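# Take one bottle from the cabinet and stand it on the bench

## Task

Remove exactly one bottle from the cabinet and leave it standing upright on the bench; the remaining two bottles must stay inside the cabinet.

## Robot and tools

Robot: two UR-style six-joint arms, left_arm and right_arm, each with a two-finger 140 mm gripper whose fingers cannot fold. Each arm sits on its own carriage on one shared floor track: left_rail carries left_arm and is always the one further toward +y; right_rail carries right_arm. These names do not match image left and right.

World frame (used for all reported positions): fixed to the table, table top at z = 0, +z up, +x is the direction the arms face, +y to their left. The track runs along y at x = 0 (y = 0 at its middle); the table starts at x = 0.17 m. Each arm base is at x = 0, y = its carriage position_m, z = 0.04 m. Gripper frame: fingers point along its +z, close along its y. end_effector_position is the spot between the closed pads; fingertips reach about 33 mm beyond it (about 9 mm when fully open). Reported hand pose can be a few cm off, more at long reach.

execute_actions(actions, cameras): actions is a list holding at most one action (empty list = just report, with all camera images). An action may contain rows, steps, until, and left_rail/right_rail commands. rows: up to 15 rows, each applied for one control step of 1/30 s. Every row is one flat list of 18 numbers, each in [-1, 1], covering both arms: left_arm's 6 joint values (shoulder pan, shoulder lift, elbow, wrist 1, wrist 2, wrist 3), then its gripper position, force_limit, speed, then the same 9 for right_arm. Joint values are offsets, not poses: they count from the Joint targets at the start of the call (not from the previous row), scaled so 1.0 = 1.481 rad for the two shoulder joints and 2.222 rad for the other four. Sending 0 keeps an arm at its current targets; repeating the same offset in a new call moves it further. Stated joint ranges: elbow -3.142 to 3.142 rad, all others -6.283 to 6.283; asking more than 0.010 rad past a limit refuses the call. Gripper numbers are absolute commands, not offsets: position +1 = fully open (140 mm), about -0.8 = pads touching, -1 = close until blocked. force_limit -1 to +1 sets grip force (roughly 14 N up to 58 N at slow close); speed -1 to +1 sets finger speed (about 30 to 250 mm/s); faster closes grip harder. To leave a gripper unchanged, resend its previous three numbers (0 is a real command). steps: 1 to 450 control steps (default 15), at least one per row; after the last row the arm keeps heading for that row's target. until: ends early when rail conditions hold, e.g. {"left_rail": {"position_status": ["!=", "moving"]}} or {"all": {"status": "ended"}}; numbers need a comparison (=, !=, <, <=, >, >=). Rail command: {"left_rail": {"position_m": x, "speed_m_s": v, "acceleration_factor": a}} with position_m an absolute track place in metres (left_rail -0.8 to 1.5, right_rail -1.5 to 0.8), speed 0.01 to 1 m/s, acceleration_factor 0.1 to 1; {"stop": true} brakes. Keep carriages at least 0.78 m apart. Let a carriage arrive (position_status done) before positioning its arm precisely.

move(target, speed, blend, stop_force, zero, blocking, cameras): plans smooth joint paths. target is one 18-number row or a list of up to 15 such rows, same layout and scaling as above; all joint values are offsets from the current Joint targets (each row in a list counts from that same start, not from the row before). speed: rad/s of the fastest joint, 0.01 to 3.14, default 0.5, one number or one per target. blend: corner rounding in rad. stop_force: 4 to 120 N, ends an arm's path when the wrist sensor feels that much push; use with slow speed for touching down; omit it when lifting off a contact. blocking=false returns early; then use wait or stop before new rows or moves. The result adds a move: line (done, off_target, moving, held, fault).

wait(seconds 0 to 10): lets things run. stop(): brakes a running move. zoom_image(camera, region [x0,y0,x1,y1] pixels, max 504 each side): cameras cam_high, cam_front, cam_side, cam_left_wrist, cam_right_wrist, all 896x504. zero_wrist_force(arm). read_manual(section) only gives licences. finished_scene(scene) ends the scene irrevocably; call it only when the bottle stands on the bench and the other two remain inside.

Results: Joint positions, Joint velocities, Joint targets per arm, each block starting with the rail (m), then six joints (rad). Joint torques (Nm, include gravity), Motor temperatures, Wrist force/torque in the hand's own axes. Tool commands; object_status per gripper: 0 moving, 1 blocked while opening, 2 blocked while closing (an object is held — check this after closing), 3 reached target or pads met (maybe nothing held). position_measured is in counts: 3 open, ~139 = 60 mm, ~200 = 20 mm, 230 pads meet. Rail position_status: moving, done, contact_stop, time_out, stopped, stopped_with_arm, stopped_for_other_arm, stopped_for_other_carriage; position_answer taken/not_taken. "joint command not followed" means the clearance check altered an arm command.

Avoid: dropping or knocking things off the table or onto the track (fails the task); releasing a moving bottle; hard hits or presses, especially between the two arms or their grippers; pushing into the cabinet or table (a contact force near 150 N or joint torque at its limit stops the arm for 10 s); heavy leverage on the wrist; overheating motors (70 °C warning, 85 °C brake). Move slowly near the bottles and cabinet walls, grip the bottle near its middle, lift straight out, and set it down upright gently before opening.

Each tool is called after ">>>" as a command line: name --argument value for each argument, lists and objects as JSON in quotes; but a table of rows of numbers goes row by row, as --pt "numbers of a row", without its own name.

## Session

>>> execute_actions --actions '[]'

Scene clock: 0.00 s.
left_arm: end_effector_position=(+0.3563, +1.0583, +0.5790) position_measured=3 object_status=3 end_effector_quat_wxyz=(+0.000, +0.000, +1.000, +0.000) | right_arm: end_effector_position=(+0.3563, -1.0481, +0.5790) position_measured=3 object_status=3 end_effector_quat_wxyz=(+0.000, +0.000, +1.000, +0.000)
Joint positions: left_arm=[0.98 -0.281 -2.157 1.821 -1.235 -1.571 -0.28] | right_arm=[-1.127 -0.28 -2.157 1.821 -1.235 -1.571 -0.281]
Joint velocities: within noise
Joint torques (N m): no reading
Motor temperatures (°C): left_arm=[34 35 41 43 45 48] | right_arm=[42 38 43 44 41 40]
Wrist force (N): no reading
Wrist torque (N m): no reading
Wrist force, peak (N): no reading
Joint targets: left_arm=[0.980 -0.281 -2.157 1.821 -1.235 -1.571 -0.280] | right_arm=[-1.127 -0.280 -2.157 1.821 -1.235 -1.571 -0.281]
Tool commands: left_gripper/position=+1.0 left_gripper/force_limit=+1.0 left_gripper/speed=+1.0 right_gripper/position=+1.0 right_gripper/force_limit=+1.0 right_gripper/speed=+1.0
left_rail: position_m=0.980 position_status=done
right_rail: position_m=-1.127 position_status=done
camera_calibration:
cam_left_wrist: T_world_to_cam=[[0.0158701, 0.999488, 0.0277822, -1.07798], [0.934795, -0.0246919, 0.354329, -0.512449], [0.354833, 0.0203474, -0.934708, 0.576325], [0, 0, 0, 1]] pos_world=[0.291643, 1.05305, 0.75022]
cam_right_wrist: T_world_to_cam=[[-0.0409488, 0.99908, -0.0127282, 1.07351], [0.953983, 0.0428814, 0.29678, -0.455688], [0.297053, 0.0000102839, -0.954861, 0.626351], [0, 0, 0, 1]] pos_world=[0.292618, -1.05299, 0.746981]

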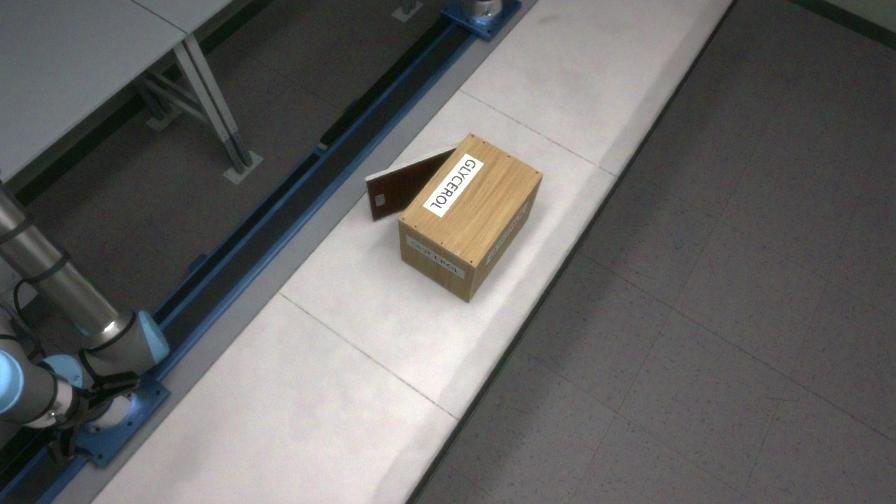

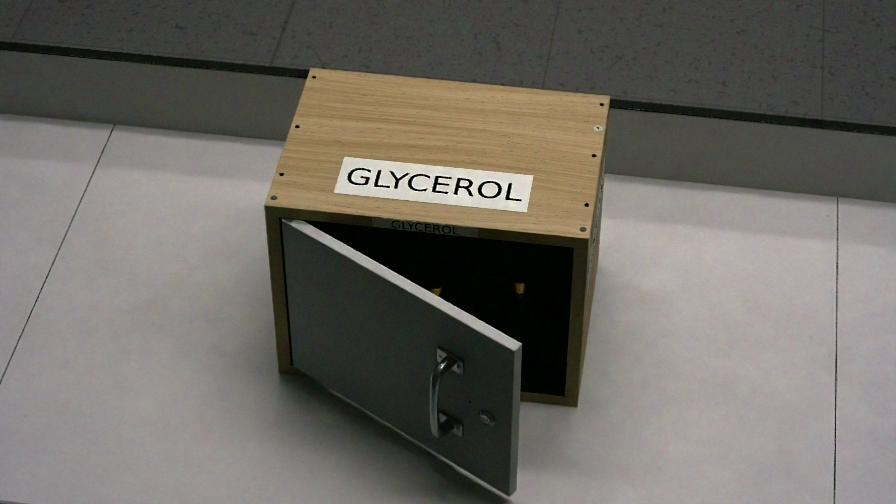

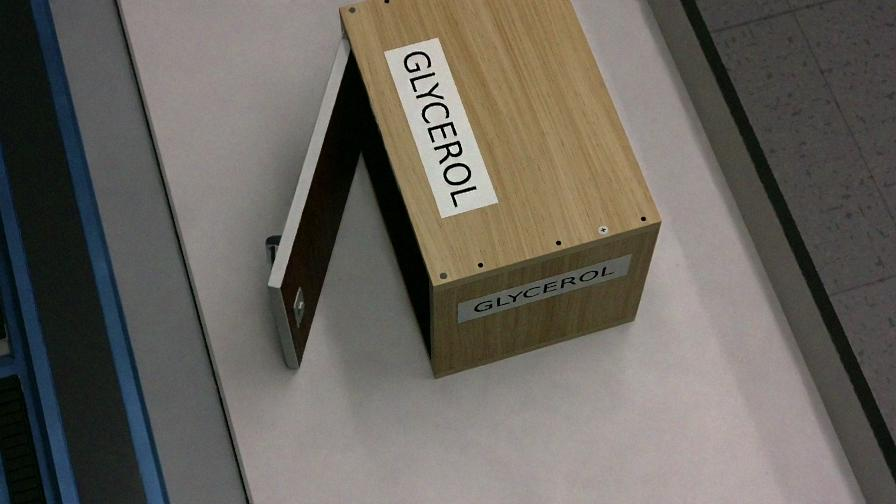

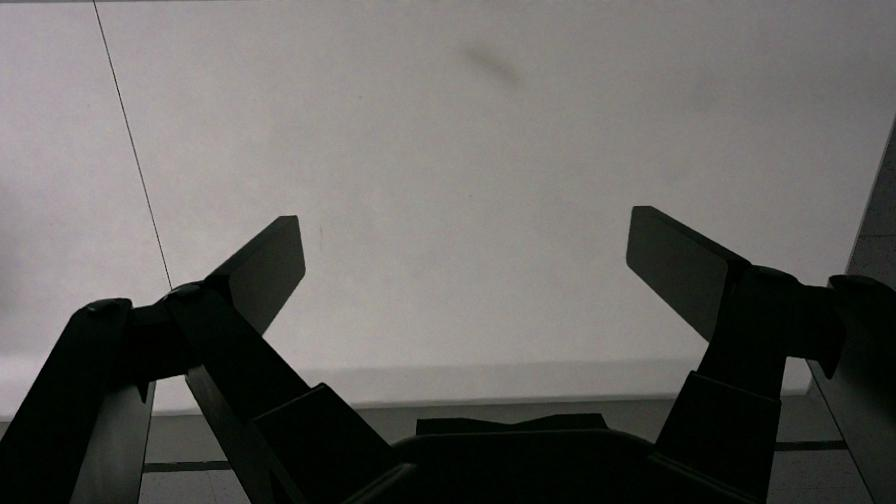

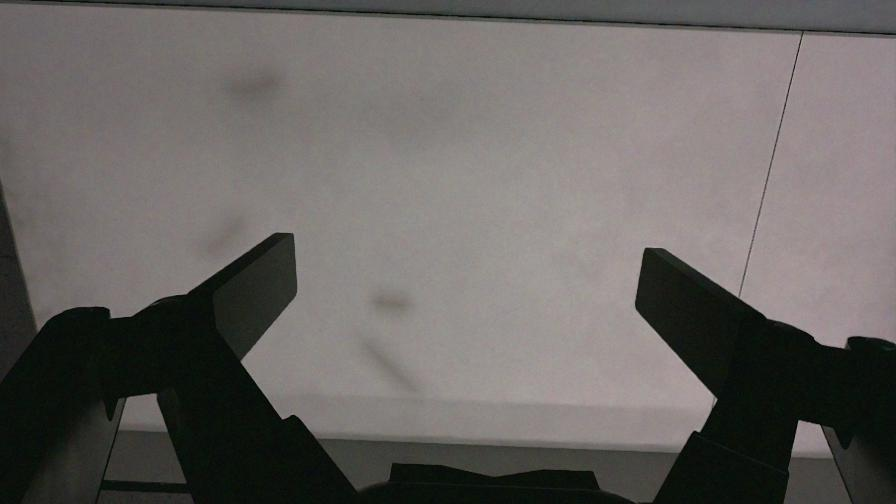

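>>> execute_actions --actions '[{"rows": [[0,0,0,0,0,0,-0.9,0,-0.3,0,0,0,0,0,0,1,1,1]], "left_rail": {"position_m": 0.55, "speed_m_s": 0.5}, "steps": 150, "until": {"left_rail": {"position_status": ["!=", "moving"]}}}]' --cameras '["cam_front"]'

Scene clock: 4.37 s.
left_arm: end_effector_position=(+0.3563, +0.6286, +0.5790) position_measured=232 object_status=3 end_effector_quat_wxyz=(+0.000, +0.000, +1.000, +0.000) | right_arm: end_effector_position=(+0.3563, -1.0481, +0.5790) position_measured=3 object_status=3 end_effector_quat_wxyz=(+0.000, +0.000, +1.000, +0.000)
Joint positions: left_arm=[0.55 -0.281 -2.157 1.821 -1.235 -1.571 -0.28] | right_arm=[-1.127 -0.28 -2.157 1.821 -1.235 -1.571 -0.281]
Joint torques (N m): left_arm=[-0.54 1.9 -47.99 -4.43 0.15 0.07] | right_arm=[1.31 -0.41 -46.69 -5.07 -0.13 -0.04]
Wrist force (N): left_arm=[-0.2 -0.4 0.5] | right_arm=[0.1 -0.3 -0.2]
Wrist torque (N m): left_arm=[-0.09 0.03 0.00] | right_arm=[-0.07 -0.04 0.00]
Wrist force, peak (N): left_arm=[0.1 2.0 0.6] | right_arm=[0.1 -0.6 0.3]
Joint targets: left_arm=[0.550 -0.281 -2.157 1.821 -1.235 -1.571 -0.280] | right_arm=[-1.127 -0.280 -2.157 1.821 -1.235 -1.571 -0.281]
left_rail: position_m=0.550 speed_m_s=0.50 position_status=done
right_rail: position_m=-1.127 position_status=done
Images, in order (width x height): cam_front 896x504.

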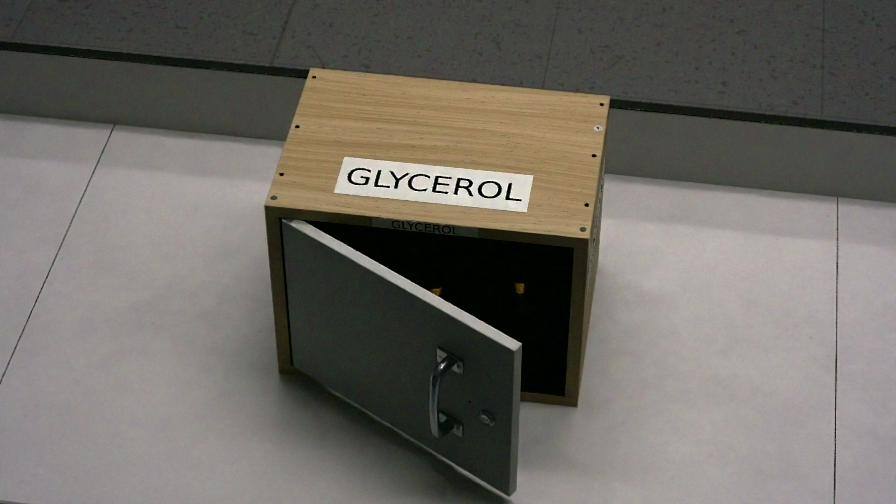

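>>> move --target '[-0.69631,0.46759,-0.08986,-0.2217,0,-0.46455,-0.9,0,-0.3,0,0,0,0,0,0,1,1,1]' --speed 0.6 --cameras '["cam_front","cam_side","cam_left_wrist"]'

Scene clock: 7.07 s.
left_arm: end_effector_position=(+0.3604, -0.1297, +0.4000) position_measured=232 object_status=3 end_effector_quat_wxyz=(+0.000, +0.000, +1.000, +0.000) | right_arm: end_effector_position=(+0.3563, -1.0481, +0.5790) position_measured=3 object_status=3 end_effector_quat_wxyz=(+0.000, +0.000, +1.000, +0.000)
Joint positions: left_arm=[0.55 -1.312 -1.464 1.621 -1.727 -1.571 -1.312] | right_arm=[-1.127 -0.28 -2.157 1.821 -1.235 -1.571 -0.281]
Joint torques (N m): left_arm=[-6.67 -41.15 -62.76 -7.86 0.07 -3.77] | right_arm=[1.57 0.85 -45.75 -5.07 0.07 0.07]
Wrist force (N): left_arm=[0.1 -0.1 -0.2] | right_arm=[-0.1 -0.2 0.1]
Wrist torque (N m): left_arm=[-0.07 -0.03 0.09] | right_arm=[-0.04 0.01 0.00]
Wrist force, peak (N): left_arm=[2.9 -4.0 2.3] | right_arm=[-0.3 -0.5 -0.1]
Joint targets: left_arm=[0.550 -1.312 -1.464 1.621 -1.728 -1.571 -1.313] | right_arm=[-1.127 -0.280 -2.157 1.821 -1.235 -1.571 -0.281]
left_rail: position_m=0.550 speed_m_s=0.50 position_status=done
right_rail: position_m=-1.127 position_status=done
move: done
camera_calibration:
cam_left_wrist: T_world_to_cam=[[0.0150446, 0.999495, 0.0279979, 0.11454], [0.934891, -0.0239919, 0.354124, -0.482043], [0.354617, 0.0208473, -0.934779, 0.432001], [0, 0, 0, 1]] pos_world=[0.295739, -0.135053, 0.571322]
Images, in order (width x height): cam_front 896x504, cam_side 896x504, cam_left_wrist 896x504.

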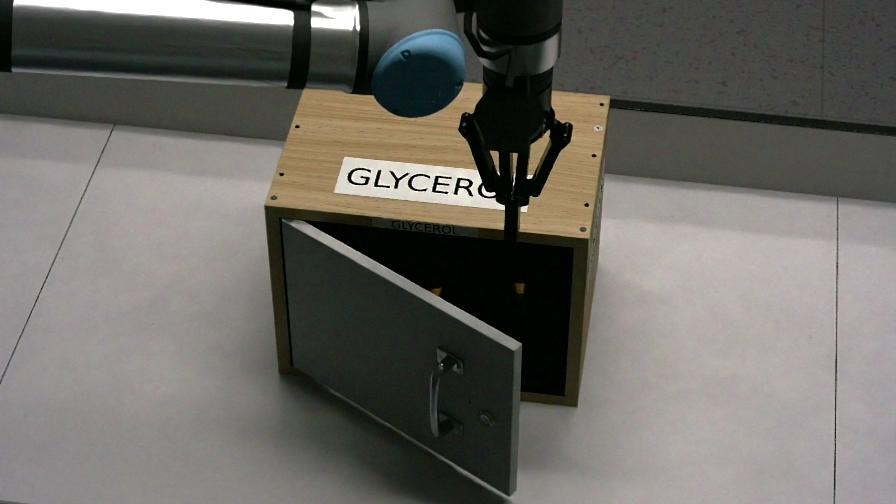

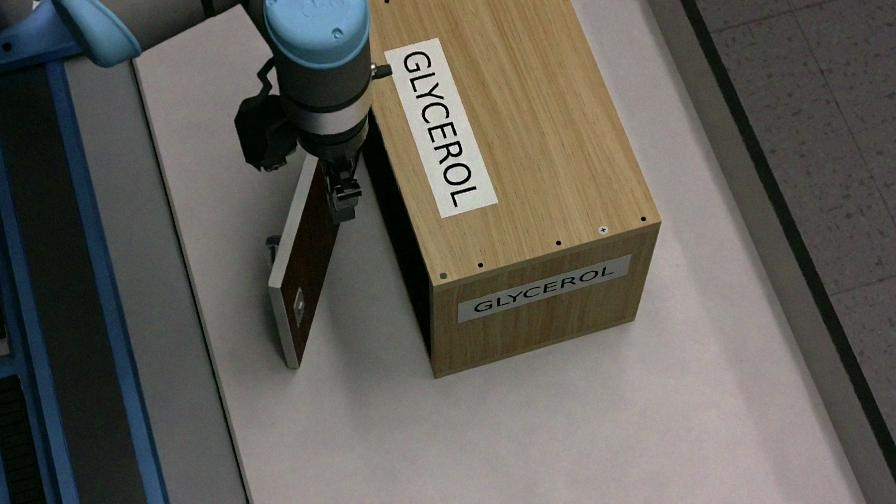

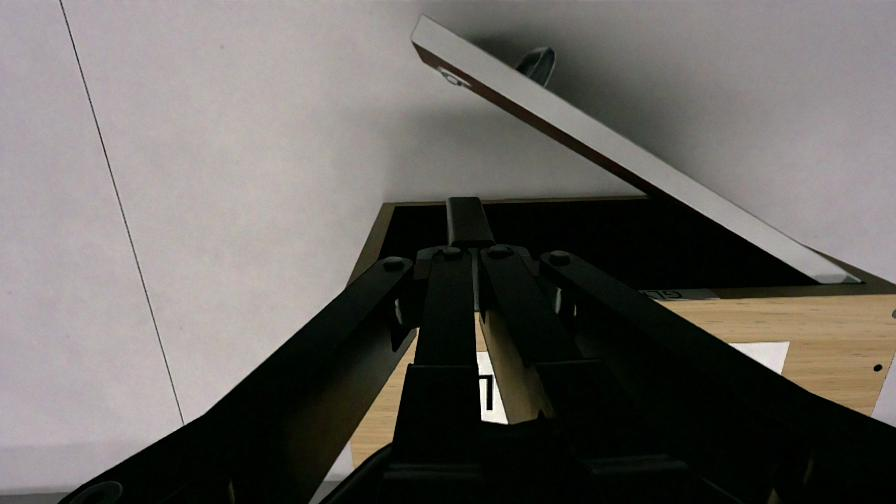

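>>> move --pt "0 0.04762 0.08684 -0.11857 0 0 -0.9 0 -0.3 0 0 0 0 0 0 1 1 1" --pt "-0.06422 -0.00768 0.12967 -0.12455 0 -0.0428 -0.9 0 -0.3 0 0 0 0 0 0 1 1 1" --pt "-0.12095 -0.08821 0.18554 -0.12675 0 -0.08061 -0.9 0 -0.3 0 0 0 0 0 0 1 1 1" --pt "-0.16511 -0.18216 0.24122 -0.11981 0 -0.11005 -0.9 0 -0.3 0 0 0 0 0 0 1 1 1" --pt "-0.19453 -0.28518 0.29086 -0.10079 0 -0.12966 -0.9 0 -0.3 0 0 0 0 0 0 1 1 1" --pt "-0.19136 -0.38596 0.3289 -0.07165 0 -0.12754 -0.9 0 -0.3 0 0 0 0 0 0 1 1 1" --pt "-0.1623 -0.42671 0.34149 -0.05707 0 -0.10818 -0.9 0 -0.3 0 0 0 0 0 0 1 1 1" --speed '[0.25,0.1,0.13,0.14,0.14,0.14,0.1]' --blend '[0.03,0.03,0.03,0.03,0.03,0.03,0]' --stop_force 30 --cameras '["cam_high","cam_front","cam_side","cam_left_wrist"]'

Scene clock: 15.60 s.
left_arm: end_effector_position=(+0.1808, +0.1921, +0.2501) position_measured=232 object_status=3 end_effector_quat_wxyz=(+0.000, +0.000, +1.000, +0.000) | right_arm: end_effector_position=(+0.3563, -1.0481, +0.5790) position_measured=3 object_status=3 end_effector_quat_wxyz=(+0.000, +0.000, +1.000, +0.000)
Joint positions: left_arm=[0.55 -1.552 -2.096 2.38 -1.854 -1.571 -1.553] | right_arm=[-1.127 -0.28 -2.157 1.821 -1.235 -1.571 -0.281]
Joint torques (N m): left_arm=[9.76 -18.48 -35.34 -0.18 0.31 3.93] | right_arm=[0.29 -1.59 -45.53 -5.07 0.01 -0.27]
Wrist force (N): left_arm=[1.6 -1.6 1.0] | right_arm=[0.1 0.0 0.1]
Wrist torque (N m): left_arm=[0.08 -0.14 -0.08] | right_arm=[-0.01 -0.04 0.00]
Wrist force, peak (N): left_arm=[2.4 -2.2 -0.3] | right_arm=[-0.3 -0.7 -0.1]
Joint targets: left_arm=[0.550 -1.552 -2.096 2.380 -1.854 -1.571 -1.553] | right_arm=[-1.127 -0.280 -2.157 1.821 -1.235 -1.571 -0.281]
left_rail: position_m=0.550 speed_m_s=0.50 position_status=done
right_rail: position_m=-1.127 position_status=done
move: done
camera_calibration:
cam_left_wrist: T_world_to_cam=[[0.0151691, 0.999494, 0.0279423, -0.200189], [0.934842, -0.0240913, 0.354245, -0.253266], [0.354739, 0.0207481, -0.934735, 0.348879], [0, 0, 0, 1]] pos_world=[0.11604, 0.186747, 0.421421]
Images, in order (width x height): cam_high 896x504, cam_front 896x504, cam_side 896x504, cam_left_wrist 896x504.

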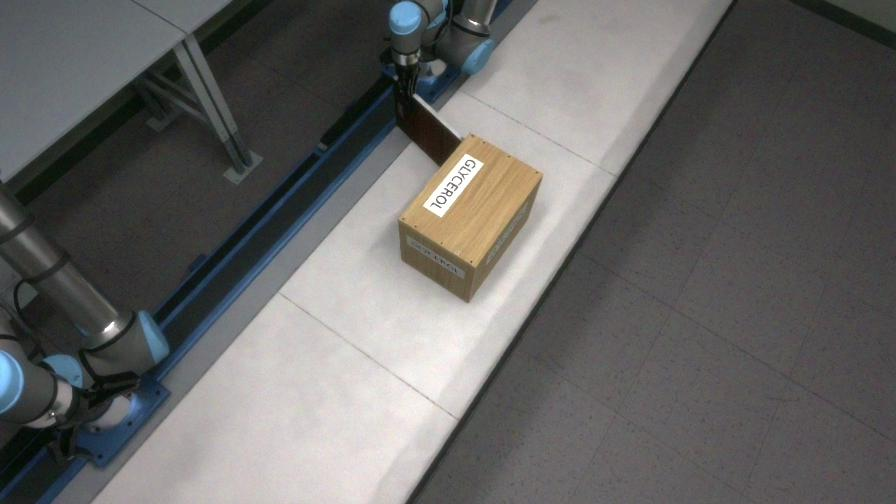

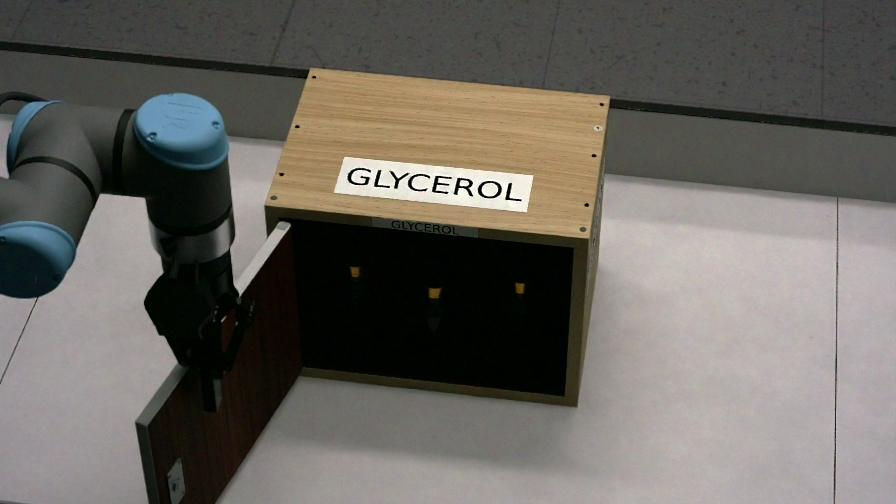

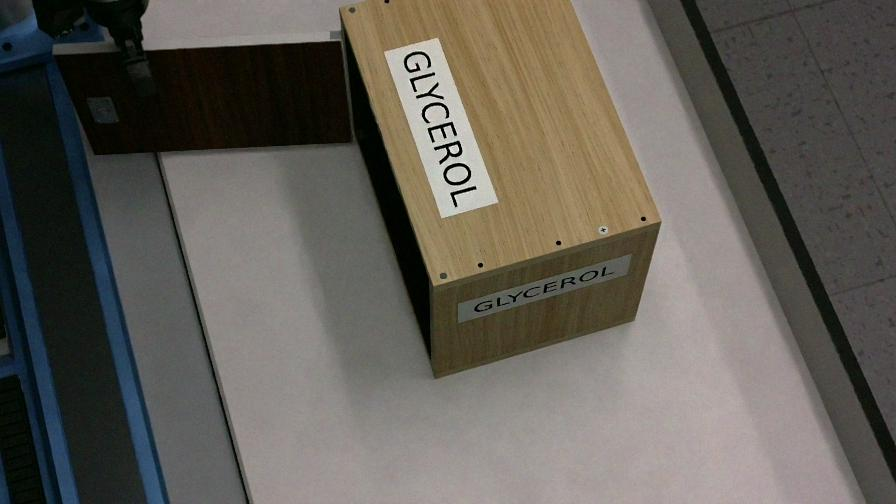

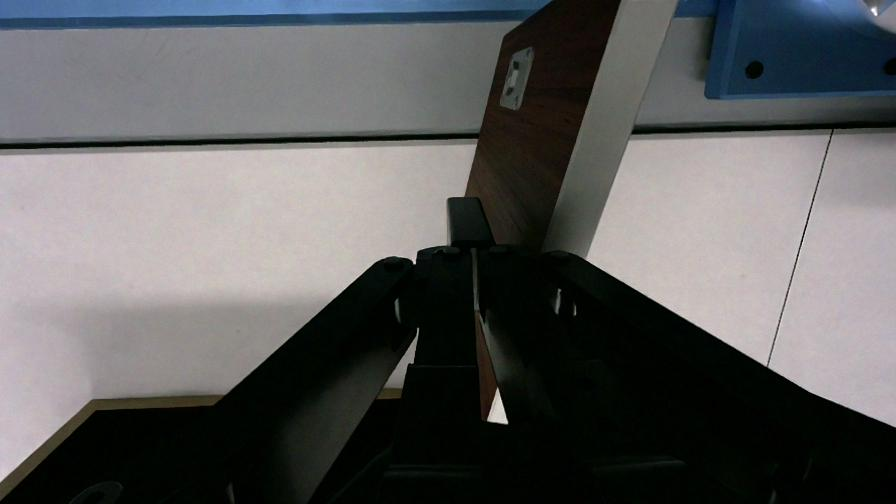

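>>> zoom_image --camera "cam_front" --region '[320, 250, 560, 350]'

Scaled by 2.100 from the camera's 896x504 image, which has a finer 1280x720 frame.

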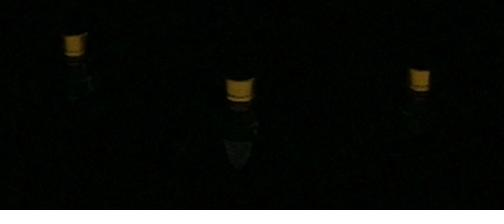

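>>> move --pt "0.02777 0.0709 -0.18328 0.13602 0 0.01851 -0.9 0 -0.3 0 0 0 0 0 0 1 1 1" --pt "-0.12823 0.35151 -0.20778 0.98424 0.56947 -0.1796 -0.9 0 -0.3 0 0 0 0 0 0 1 1 1" --speed '[0.3,0.7]' --blend '[0.1,0]' --cameras '["cam_front"]'

Scene clock: 21.70 s.
left_arm: end_effector_position=(+0.4267, +0.0900, +0.6118) position_measured=232 object_status=3 end_effector_quat_wxyz=(+0.445, +0.493, +0.403, +0.629) | right_arm: end_effector_position=(+0.3563, -1.0481, +0.5790) position_measured=3 object_status=3 end_effector_quat_wxyz=(+0.000, +0.000, +1.000, +0.000)
Joint positions: left_arm=[0.55 -1.742 -1.576 1.918 0.332 -0.306 -1.952] | right_arm=[-1.127 -0.28 -2.157 1.821 -1.235 -1.571 -0.281]
Joint torques (N m): left_arm=[-7.64 -21.17 -52.62 7.4 -0.02 -3.6] | right_arm=[2.58 -2.5 -46.98 -5.35 -0.01 0.23]
Wrist force (N): left_arm=[1.7 2.7 2.0] | right_arm=[0.1 -0.3 -0.1]
Wrist torque (N m): left_arm=[0.56 -0.24 0.05] | right_arm=[-0.06 -0.02 0.00]
Wrist force, peak (N): left_arm=[1.7 2.7 2.0] | right_arm=[0.0 -0.7 0.0]
Joint targets: left_arm=[0.550 -1.742 -1.576 1.918 0.332 -0.305 -1.952] | right_arm=[-1.127 -0.280 -2.157 1.821 -1.235 -1.571 -0.281]
left_rail: position_m=0.550 speed_m_s=0.50 position_status=done
right_rail: position_m=-1.127 position_status=done
move: done
Images, in order (width x height): cam_front 896x504.

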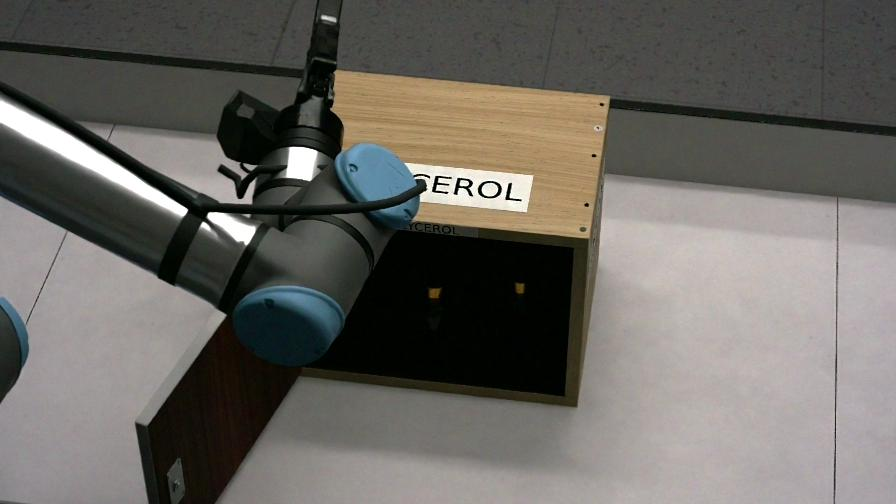

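>>> move --pt "-0.104 0.18708 -0.01634 0.56548 0.37965 -0.13207 0.1 0 0 0 0 0 0 0 0 1 1 1" --pt "-0.03222 0.47782 0.02364 0.25756 0.35582 -0.04711 0.1 0 0 0 0 0 0 0 0 1 1 1" --speed '[0.6,0.4]' --blend '[0.1,0]' --cameras '["cam_front","cam_side","cam_left_wrist"]'

Scene clock: 26.47 s.
left_arm: end_effector_position=(+0.3600, -0.0200, +0.0850) position_measured=117 object_status=3 end_effector_quat_wxyz=(+0.000, +0.843, +0.000, +0.537) | right_arm: end_effector_position=(+0.3563, -1.0481, +0.5790) position_measured=3 object_status=3 end_effector_quat_wxyz=(+0.000, +0.000, +1.000, +0.000)
Joint positions: left_arm=[0.55 -1.79 -0.868 1.971 0.905 0.485 -2.057] | right_arm=[-1.127 -0.28 -2.157 1.821 -1.235 -1.571 -0.281]
Joint torques (N m): left_arm=[6.79 -55.66 -3.36 1 -4.49 3.73] | right_arm=[2.72 1.58 -46.15 -5.26 0.25 0.08]
Wrist force (N): left_arm=[1.1 2.6 1.4] | right_arm=[0.3 -0.3 0.0]
Wrist torque (N m): left_arm=[0.54 0.06 -0.15] | right_arm=[-0.06 -0.08 0.00]
Wrist force, peak (N): left_arm=[2.1 3.3 2.6] | right_arm=[-0.1 -0.5 -0.5]
Joint targets: left_arm=[0.550 -1.790 -0.868 1.971 0.905 0.485 -2.057] | right_arm=[-1.127 -0.280 -2.157 1.821 -1.235 -1.571 -0.281]
left_rail: position_m=0.550 speed_m_s=0.50 position_status=done
right_rail: position_m=-1.127 position_status=done
move: done
camera_calibration:
cam_left_wrist: T_world_to_cam=[[-0.0315303, -0.999499, -0.00258229, -0.00676455], [-0.716045, 0.0243908, -0.697628, 0.317259], [0.697342, -0.0201474, -0.716456, -0.0074348], [0, 0, 0, 1]] pos_world=[0.232143, -0.0146492, 0.215985]
Images, in order (width x height): cam_front 896x504, cam_side 896x504, cam_left_wrist 896x504.

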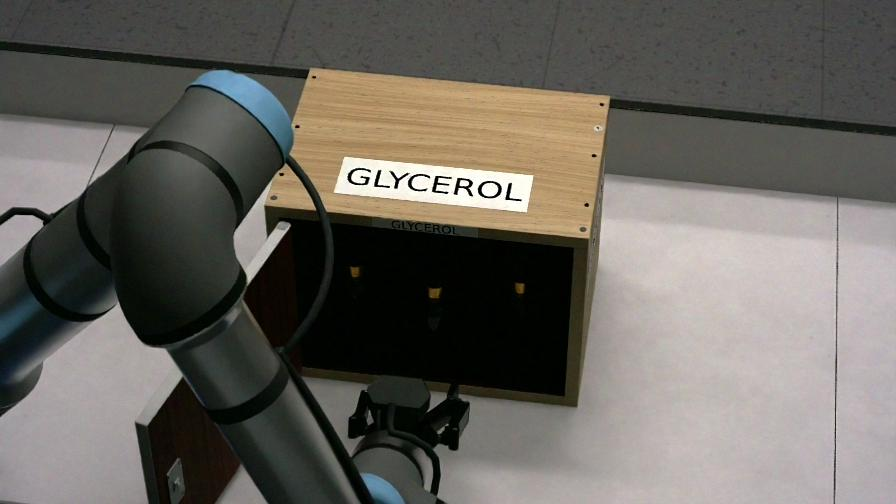

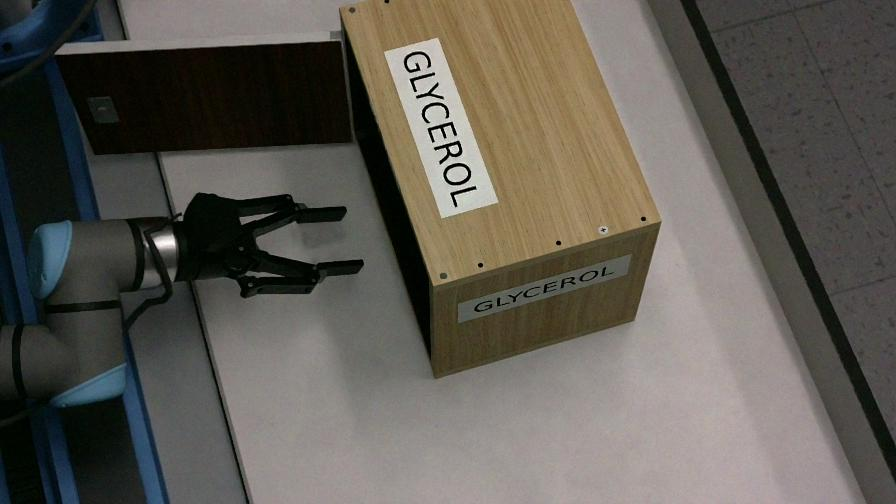

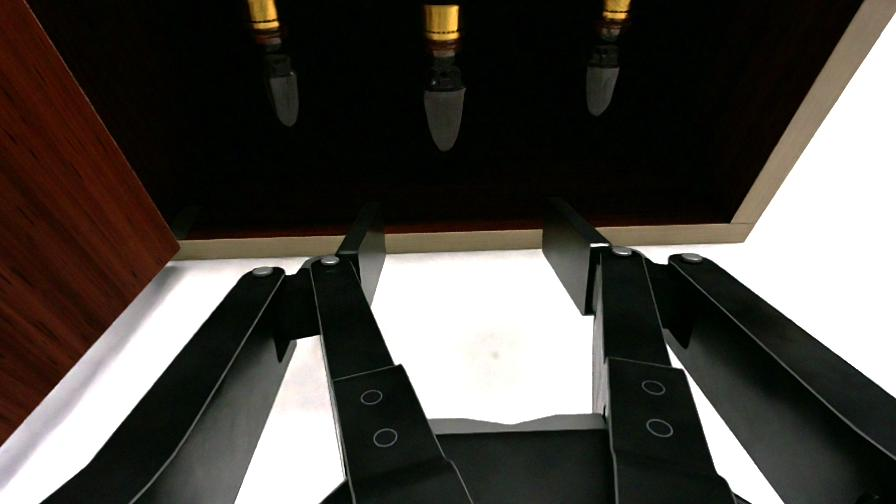

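>>> zoom_image --camera "cam_left_wrist" --region '[390, 0, 500, 160]'

Scaled by 3.150 from the camera's 896x504 image, which has a finer 1280x720 frame.

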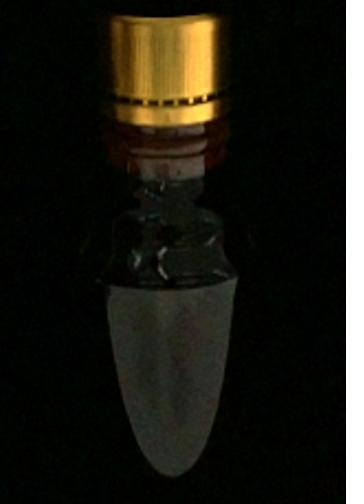

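>>> move --target '[0.09041,-0.01264,-0.01444,-0.09213,-0.0185,0.12867,0.1,0,0,0,0,0,0,0,0,1,1,1]' --speed 0.25 --stop_force 15 --cameras '["cam_left_wrist"]'

Scene clock: 29.83 s.
left_arm: end_effector_position=(+0.4351, -0.0154, +0.0768) position_measured=117 object_status=3 end_effector_quat_wxyz=(+0.000, +0.843, +0.000, +0.537) | right_arm: end_effector_position=(+0.3563, -1.0481, +0.5790) position_measured=3 object_status=3 end_effector_quat_wxyz=(+0.000, +0.000, +1.000, +0.000)
Joint positions: left_arm=[0.55 -1.656 -0.886 1.939 0.7 0.444 -1.771] | right_arm=[-1.127 -0.28 -2.157 1.821 -1.235 -1.571 -0.281]
Joint torques (N m): left_arm=[9.22 -88.72 -30.62 0.85 -4.44 3.52] | right_arm=[0.69 -0.53 -45.72 -5.34 0.11 -0.09]
Wrist force (N): left_arm=[1.6 2.0 1.8] | right_arm=[-0.1 -0.2 -0.1]
Wrist torque (N m): left_arm=[0.38 -0.05 -0.17] | right_arm=[-0.04 0.02 -0.01]
Wrist force, peak (N): left_arm=[1.8 2.1 2.1] | right_arm=[0.2 -0.4 0.4]
Joint targets: left_arm=[0.550 -1.656 -0.886 1.939 0.700 0.444 -1.771] | right_arm=[-1.127 -0.280 -2.157 1.821 -1.235 -1.571 -0.281]
left_rail: position_m=0.550 speed_m_s=0.50 position_status=done
right_rail: position_m=-1.127 position_status=done
move: done
camera_calibration:
cam_left_wrist: T_world_to_cam=[[-0.0317485, -0.999491, -0.0030742, 0.00024792], [-0.716035, 0.0248903, -0.69762, 0.365202], [0.697342, -0.0199472, -0.716461, -0.0655874], [0, 0, 0, 1]] pos_world=[0.307242, -0.0101505, 0.207782]
Images, in order (width x height): cam_left_wrist 896x504.

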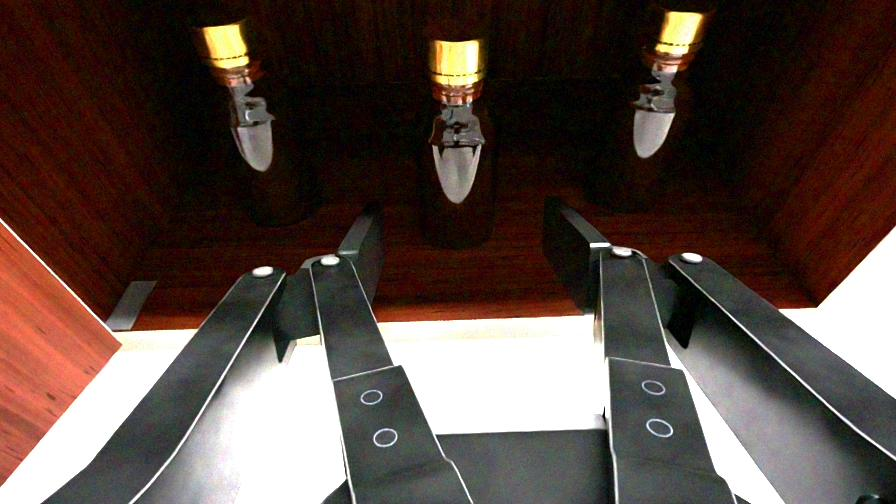

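>>> move --target '[0.0934,-0.01305,-0.02213,-0.10144,-0.00216,0.14607,0.1,0,0,0,0,0,0,0,0,1,1,1]' --speed 0.2 --stop_force 10 --cameras '["cam_left_wrist"]'

Scene clock: 32.73 s.
left_arm: end_effector_position=(+0.5131, -0.0154, +0.0696) position_measured=117 object_status=3 end_effector_quat_wxyz=(+0.000, +0.843, +0.000, +0.537) | right_arm: end_effector_position=(+0.3563, -1.0481, +0.5790) position_measured=3 object_status=3 end_effector_quat_wxyz=(+0.000, +0.000, +1.000, +0.000)
Joint positions: left_arm=[0.55 -1.518 -0.906 1.89 0.475 0.439 -1.446] | right_arm=[-1.127 -0.28 -2.157 1.821 -1.235 -1.571 -0.281]
Joint torques (N m): left_arm=[9.57 -89.14 -33.69 0.53 -4.64 3.57] | right_arm=[1.89 -1.44 -46.24 -5.76 -0.01 0.06]
Wrist force (N): left_arm=[1.3 1.8 1.2] | right_arm=[0.0 -0.4 -0.2]
Wrist torque (N m): left_arm=[0.38 0.05 -0.21] | right_arm=[-0.08 -0.01 0.00]
Wrist force, peak (N): left_arm=[1.5 2.3 1.9] | right_arm=[-0.1 -0.6 -0.2]
Joint targets: left_arm=[0.550 -1.518 -0.906 1.890 0.475 0.439 -1.446] | right_arm=[-1.127 -0.280 -2.157 1.821 -1.235 -1.571 -0.281]
left_rail: position_m=0.550 speed_m_s=0.50 position_status=done
right_rail: position_m=-1.127 position_status=done
move: done
camera_calibration:
cam_left_wrist: T_world_to_cam=[[-0.0316087, -0.999496, -0.00307377, 0.00264849], [-0.716089, 0.0247913, -0.697568, 0.41611], [0.697292, -0.0198481, -0.716512, -0.125037], [0, 0, 0, 1]] pos_world=[0.385243, -0.0101505, 0.200682]
Images, in order (width x height): cam_left_wrist 896x504.

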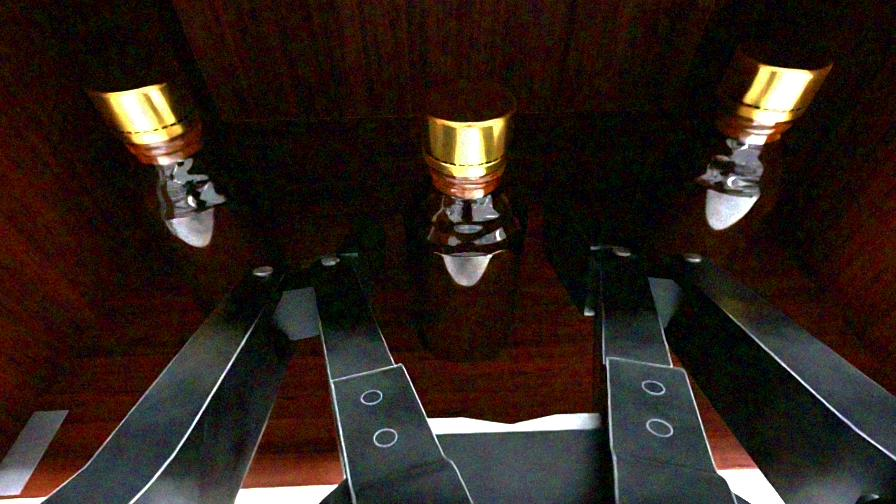

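Aligned as before. Close gently.

>>> execute_actions --actions '[{"rows": [[0,0,0,0,0,0,-1,-0.5,-1,0,0,0,0,0,0,1,1,1]], "steps": 60}]' --cameras '["cam_left_wrist"]'

Scene clock: 35.00 s.
left_arm: end_effector_position=(+0.5131, -0.0154, +0.0696) position_measured=161 object_status=2 end_effector_quat_wxyz=(+0.000, +0.843, +0.000, +0.537) | right_arm: end_effector_position=(+0.3563, -1.0481, +0.5790) position_measured=3 object_status=3 end_effector_quat_wxyz=(+0.000, +0.000, +1.000, +0.000)
Joint positions: left_arm=[0.55 -1.518 -0.906 1.89 0.475 0.439 -1.446] | right_arm=[-1.127 -0.28 -2.157 1.821 -1.235 -1.571 -0.281]
Joint torques (N m): left_arm=[2.9 -78.43 -33.6 0.41 -0.22 3.29] | right_arm=[0.62 -0.23 -46.18 -5.67 0.05 0.18]
Wrist force (N): left_arm=[4.6 -1.2 -2.7] | right_arm=[0.0 -0.2 0.0]
Wrist torque (N m): left_arm=[0.33 -0.04 -0.18] | right_arm=[-0.03 -0.01 -0.01]
Wrist force, peak (N): left_arm=[6.0 -1.4 -3.5] | right_arm=[0.3 -0.4 0.0]
Joint targets: left_arm=[0.550 -1.518 -0.906 1.890 0.475 0.439 -1.446] | right_arm=[-1.127 -0.280 -2.157 1.821 -1.235 -1.571 -0.281]
left_rail: position_m=0.550 speed_m_s=0.50 position_status=done
right_rail: position_m=-1.127 position_status=done
camera_calibration:
cam_left_wrist: T_world_to_cam=[[-0.0316072, -0.999496, -0.00307603, 0.00274832], [-0.71604, 0.0247904, -0.697619, 0.416098], [0.697344, -0.0198473, -0.716462, -0.125065], [0, 0, 0, 1]] pos_world=[0.385243, -0.0100505, 0.200682]
Images, in order (width x height): cam_left_wrist 896x504.

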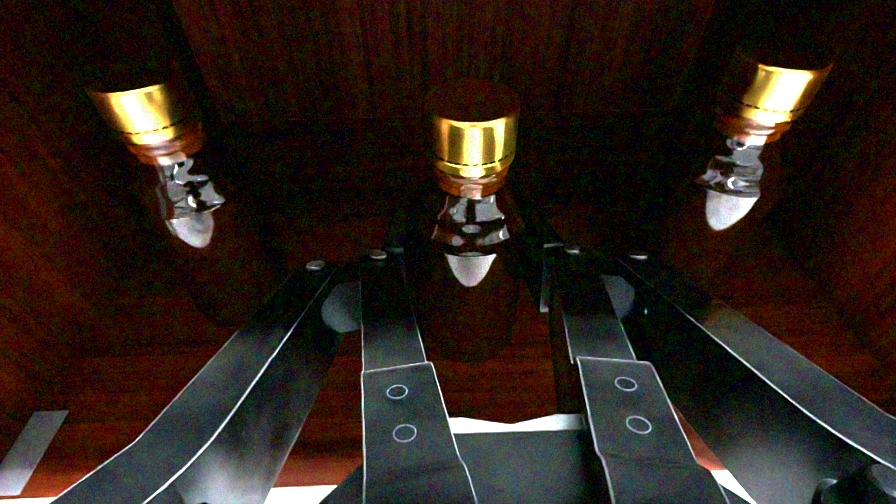

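>>> move --pt "0 -0.02101 -0.00053 0.01453 0 0 -1 -0.5 -1 0 0 0 0 0 0 1 1 1" --pt "-0.0934 -0.00226 0.02242 0.11135 0.00216 -0.14607 -1 -0.5 -1 0 0 0 0 0 0 1 1 1" --speed '[0.05,0.25]' --blend '[0,0]' --cameras '["cam_left_wrist","cam_front"]'

Scene clock: 39.10 s.
left_arm: end_effector_position=(+0.4352, -0.0154, +0.0918) position_measured=161 object_status=2 end_effector_quat_wxyz=(+0.000, +0.843, +0.000, +0.537) | right_arm: end_effector_position=(+0.3563, -1.0481, +0.5790) position_measured=3 object_status=3 end_effector_quat_wxyz=(+0.000, +0.000, +1.000, +0.000)
Joint positions: left_arm=[0.55 -1.656 -0.909 1.939 0.722 0.444 -1.771] | right_arm=[-1.127 -0.28 -2.157 1.821 -1.235 -1.571 -0.281]
Joint torques (N m): left_arm=[-7.67 -58.59 -6.39 8.47 -1.38 -3.56] | right_arm=[0.46 -1.19 -46.83 -5.89 -0.12 0.01]
Wrist force (N): left_arm=[-0.9 1.0 1.8] | right_arm=[-0.1 -0.3 -0.1]
Wrist torque (N m): left_arm=[0.16 -0.03 -0.09] | right_arm=[-0.06 0.02 -0.01]
Wrist force, peak (N): left_arm=[5.8 -1.6 -4.0] | right_arm=[-0.4 -0.5 0.1]
Joint targets: left_arm=[0.550 -1.656 -0.909 1.939 0.722 0.444 -1.771] | right_arm=[-1.127 -0.280 -2.157 1.821 -1.235 -1.571 -0.281]
left_rail: position_m=0.550 speed_m_s=0.50 position_status=done
right_rail: position_m=-1.127 position_status=done
move: done
camera_calibration:
cam_left_wrist: T_world_to_cam=[[-0.031677, -0.999494, -0.00300445, 0.000259851], [-0.716038, 0.0247904, -0.697621, 0.375738], [0.697342, -0.0199472, -0.71646, -0.0549104], [0, 0, 0, 1]] pos_world=[0.307343, -0.0101503, 0.222783]
Images, in order (width x height): cam_front 896x504, cam_left_wrist 896x504.

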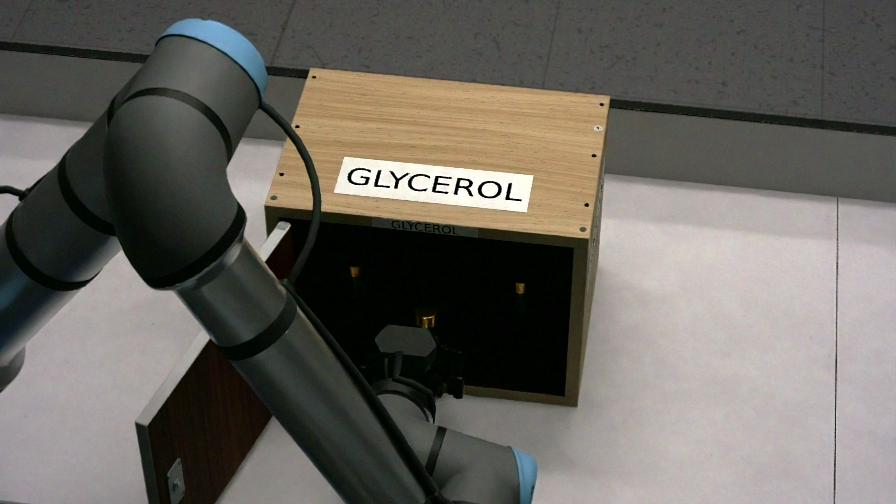

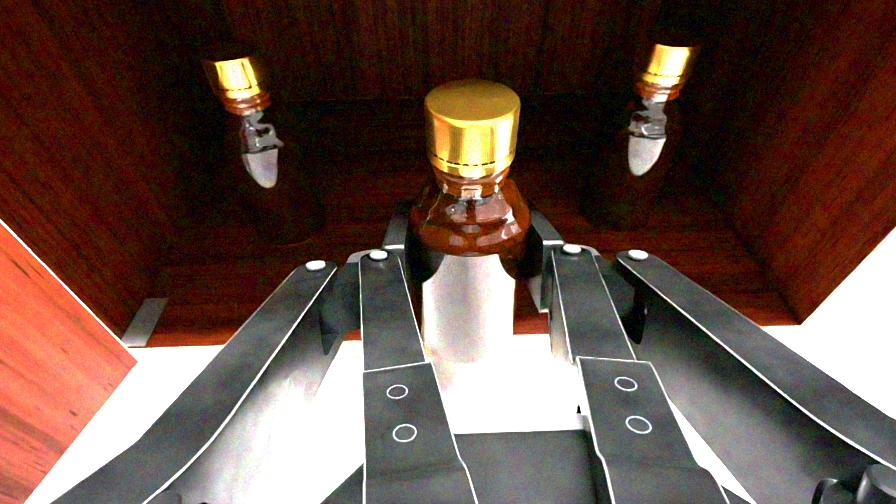

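>>> move --pt "-0.07757 0.15012 -0.19135 0.19134 0.01501 -0.11156 -1 -0.5 -1 0 0 0 0 0 0 1 1 1" --pt "-0.07757 0.1799 -0.19366 0.17379 0.01501 -0.11156 -1 -0.5 -1 0 0 0 0 0 0 1 1 1" --speed '[0.25,0.06]' --blend '[0.01,0]' --cameras '["cam_left_wrist","cam_front","cam_side"]'

Scene clock: 42.20 s.
left_arm: end_effector_position=(+0.3301, -0.2199, +0.0558) position_measured=161 object_status=2 end_effector_quat_wxyz=(+0.000, +0.843, +0.000, +0.537) | right_arm: end_effector_position=(+0.3563, -1.0481, +0.5790) position_measured=3 object_status=3 end_effector_quat_wxyz=(+0.000, +0.000, +1.000, +0.000)
Joint positions: left_arm=[0.55 -1.771 -0.643 1.509 1.109 0.477 -2.019] | right_arm=[-1.127 -0.28 -2.157 1.821 -1.235 -1.571 -0.281]
Joint torques (N m): left_arm=[-9.23 -80.12 -38.85 1.74 -1.45 -3.89] | right_arm=[1.2 -2.2 -46.62 -5.93 0.18 -0.04]
Wrist force (N): left_arm=[-1.1 2.3 2.5] | right_arm=[0.1 -0.4 0.1]
Wrist torque (N m): left_arm=[0.45 -0.07 -0.09] | right_arm=[-0.08 -0.02 0.00]
Wrist force, peak (N): left_arm=[-1.6 2.1 2.8] | right_arm=[0.3 -0.6 0.2]
Joint targets: left_arm=[0.550 -1.771 -0.643 1.509 1.108 0.477 -2.019] | right_arm=[-1.127 -0.280 -2.157 1.821 -1.235 -1.571 -0.281]
left_rail: position_m=0.550 speed_m_s=0.50 position_status=done
right_rail: position_m=-1.127 position_status=done
move: done
camera_calibration:
cam_left_wrist: T_world_to_cam=[[-0.0317485, -0.999491, -0.0030742, -0.207546], [-0.716035, 0.0248903, -0.69762, 0.280528], [0.697342, -0.0199472, -0.716461, -0.0114197], [0, 0, 0, 1]] pos_world=[0.202242, -0.21465, 0.186882]
Images, in order (width x height): cam_front 896x504, cam_side 896x504, cam_left_wrist 896x504.

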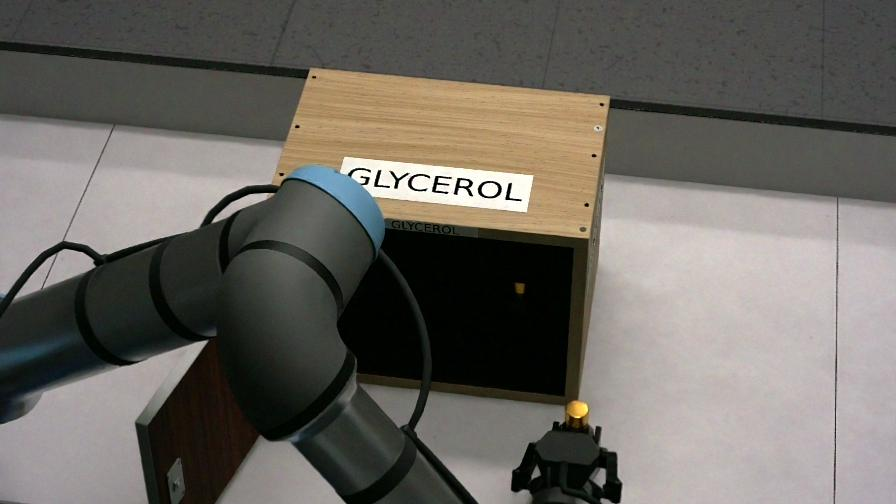

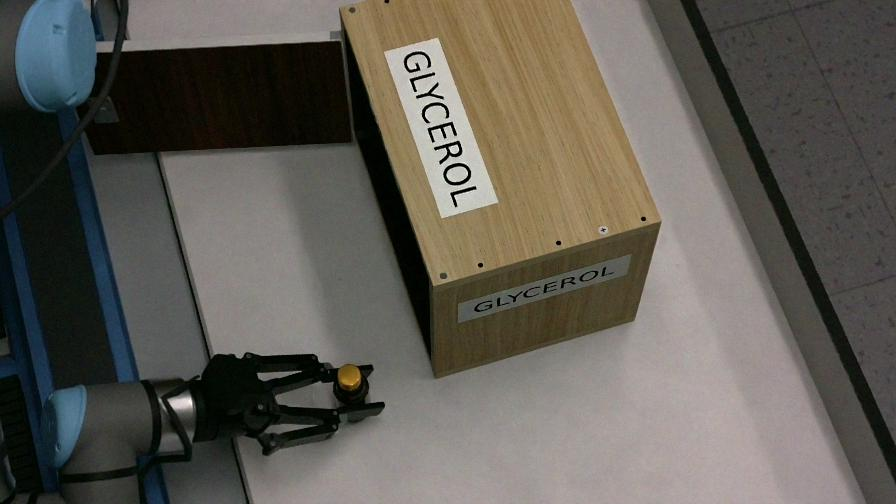

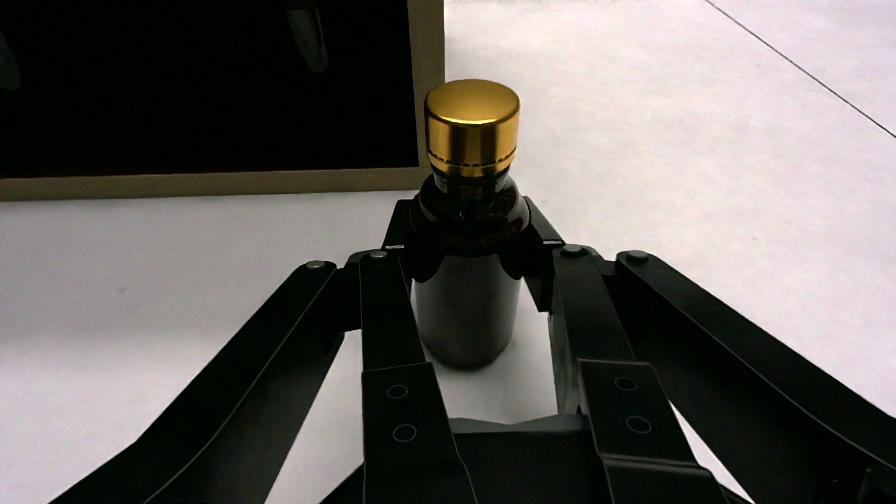

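>>> move --target '[0,0.00762,-0.00085,-0.00423,0,0,-1,-0.5,-1,0,0,0,0,0,0,1,1,1]' --speed 0.01 --stop_force 5 --cameras '["cam_left_wrist"]'

Scene clock: 44.03 s.
left_arm: end_effector_position=(+0.3301, -0.2199, +0.0518) position_measured=161 object_status=2 end_effector_quat_wxyz=(+0.000, +0.843, +0.000, +0.537) | right_arm: end_effector_position=(+0.3563, -1.0481, +0.5790) position_measured=3 object_status=3 end_effector_quat_wxyz=(+0.000, +0.000, +1.000, +0.000)
Joint positions: left_arm=[0.55 -1.771 -0.638 1.508 1.104 0.477 -2.019] | right_arm=[-1.127 -0.28 -2.157 1.821 -1.235 -1.571 -0.281]
Joint torques (N m): left_arm=[-8.1 -107.84 -11.89 7.76 -0.54 -2.98] | right_arm=[1.07 -1.3 -47.98 -5.89 0.18 -0.01]
Wrist force (N): left_arm=[2.6 1.5 1.9] | right_arm=[0.0 -0.4 0.3]
Wrist torque (N m): left_arm=[0.33 -0.12 -0.11] | right_arm=[-0.07 0.00 0.00]
Wrist force, peak (N): left_arm=[13.1 -0.5 -5.5] | right_arm=[-0.2 -0.3 0.4]
Joint targets: left_arm=[0.550 -1.771 -0.638 1.508 1.104 0.477 -2.019] | right_arm=[-1.127 -0.280 -2.157 1.821 -1.235 -1.571 -0.281]
left_rail: position_m=0.550 speed_m_s=0.50 position_status=done
right_rail: position_m=-1.127 position_status=done
move: contact (left_arm)
camera_calibration:
cam_left_wrist: T_world_to_cam=[[-0.0317485, -0.999491, -0.0030742, -0.207558], [-0.716035, 0.0248903, -0.69762, 0.277668], [0.697342, -0.0199472, -0.716461, -0.0143572], [0, 0, 0, 1]] pos_world=[0.202242, -0.21465, 0.182782]
Images, in order (width x height): cam_left_wrist 896x504.

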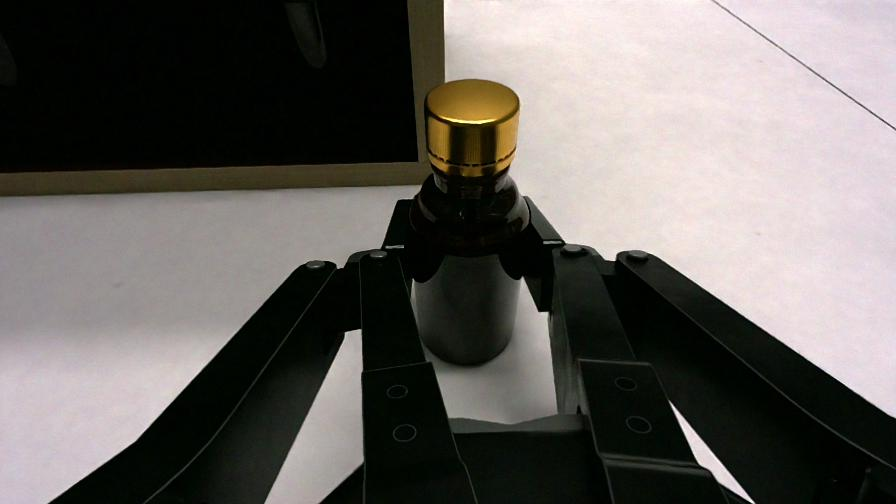

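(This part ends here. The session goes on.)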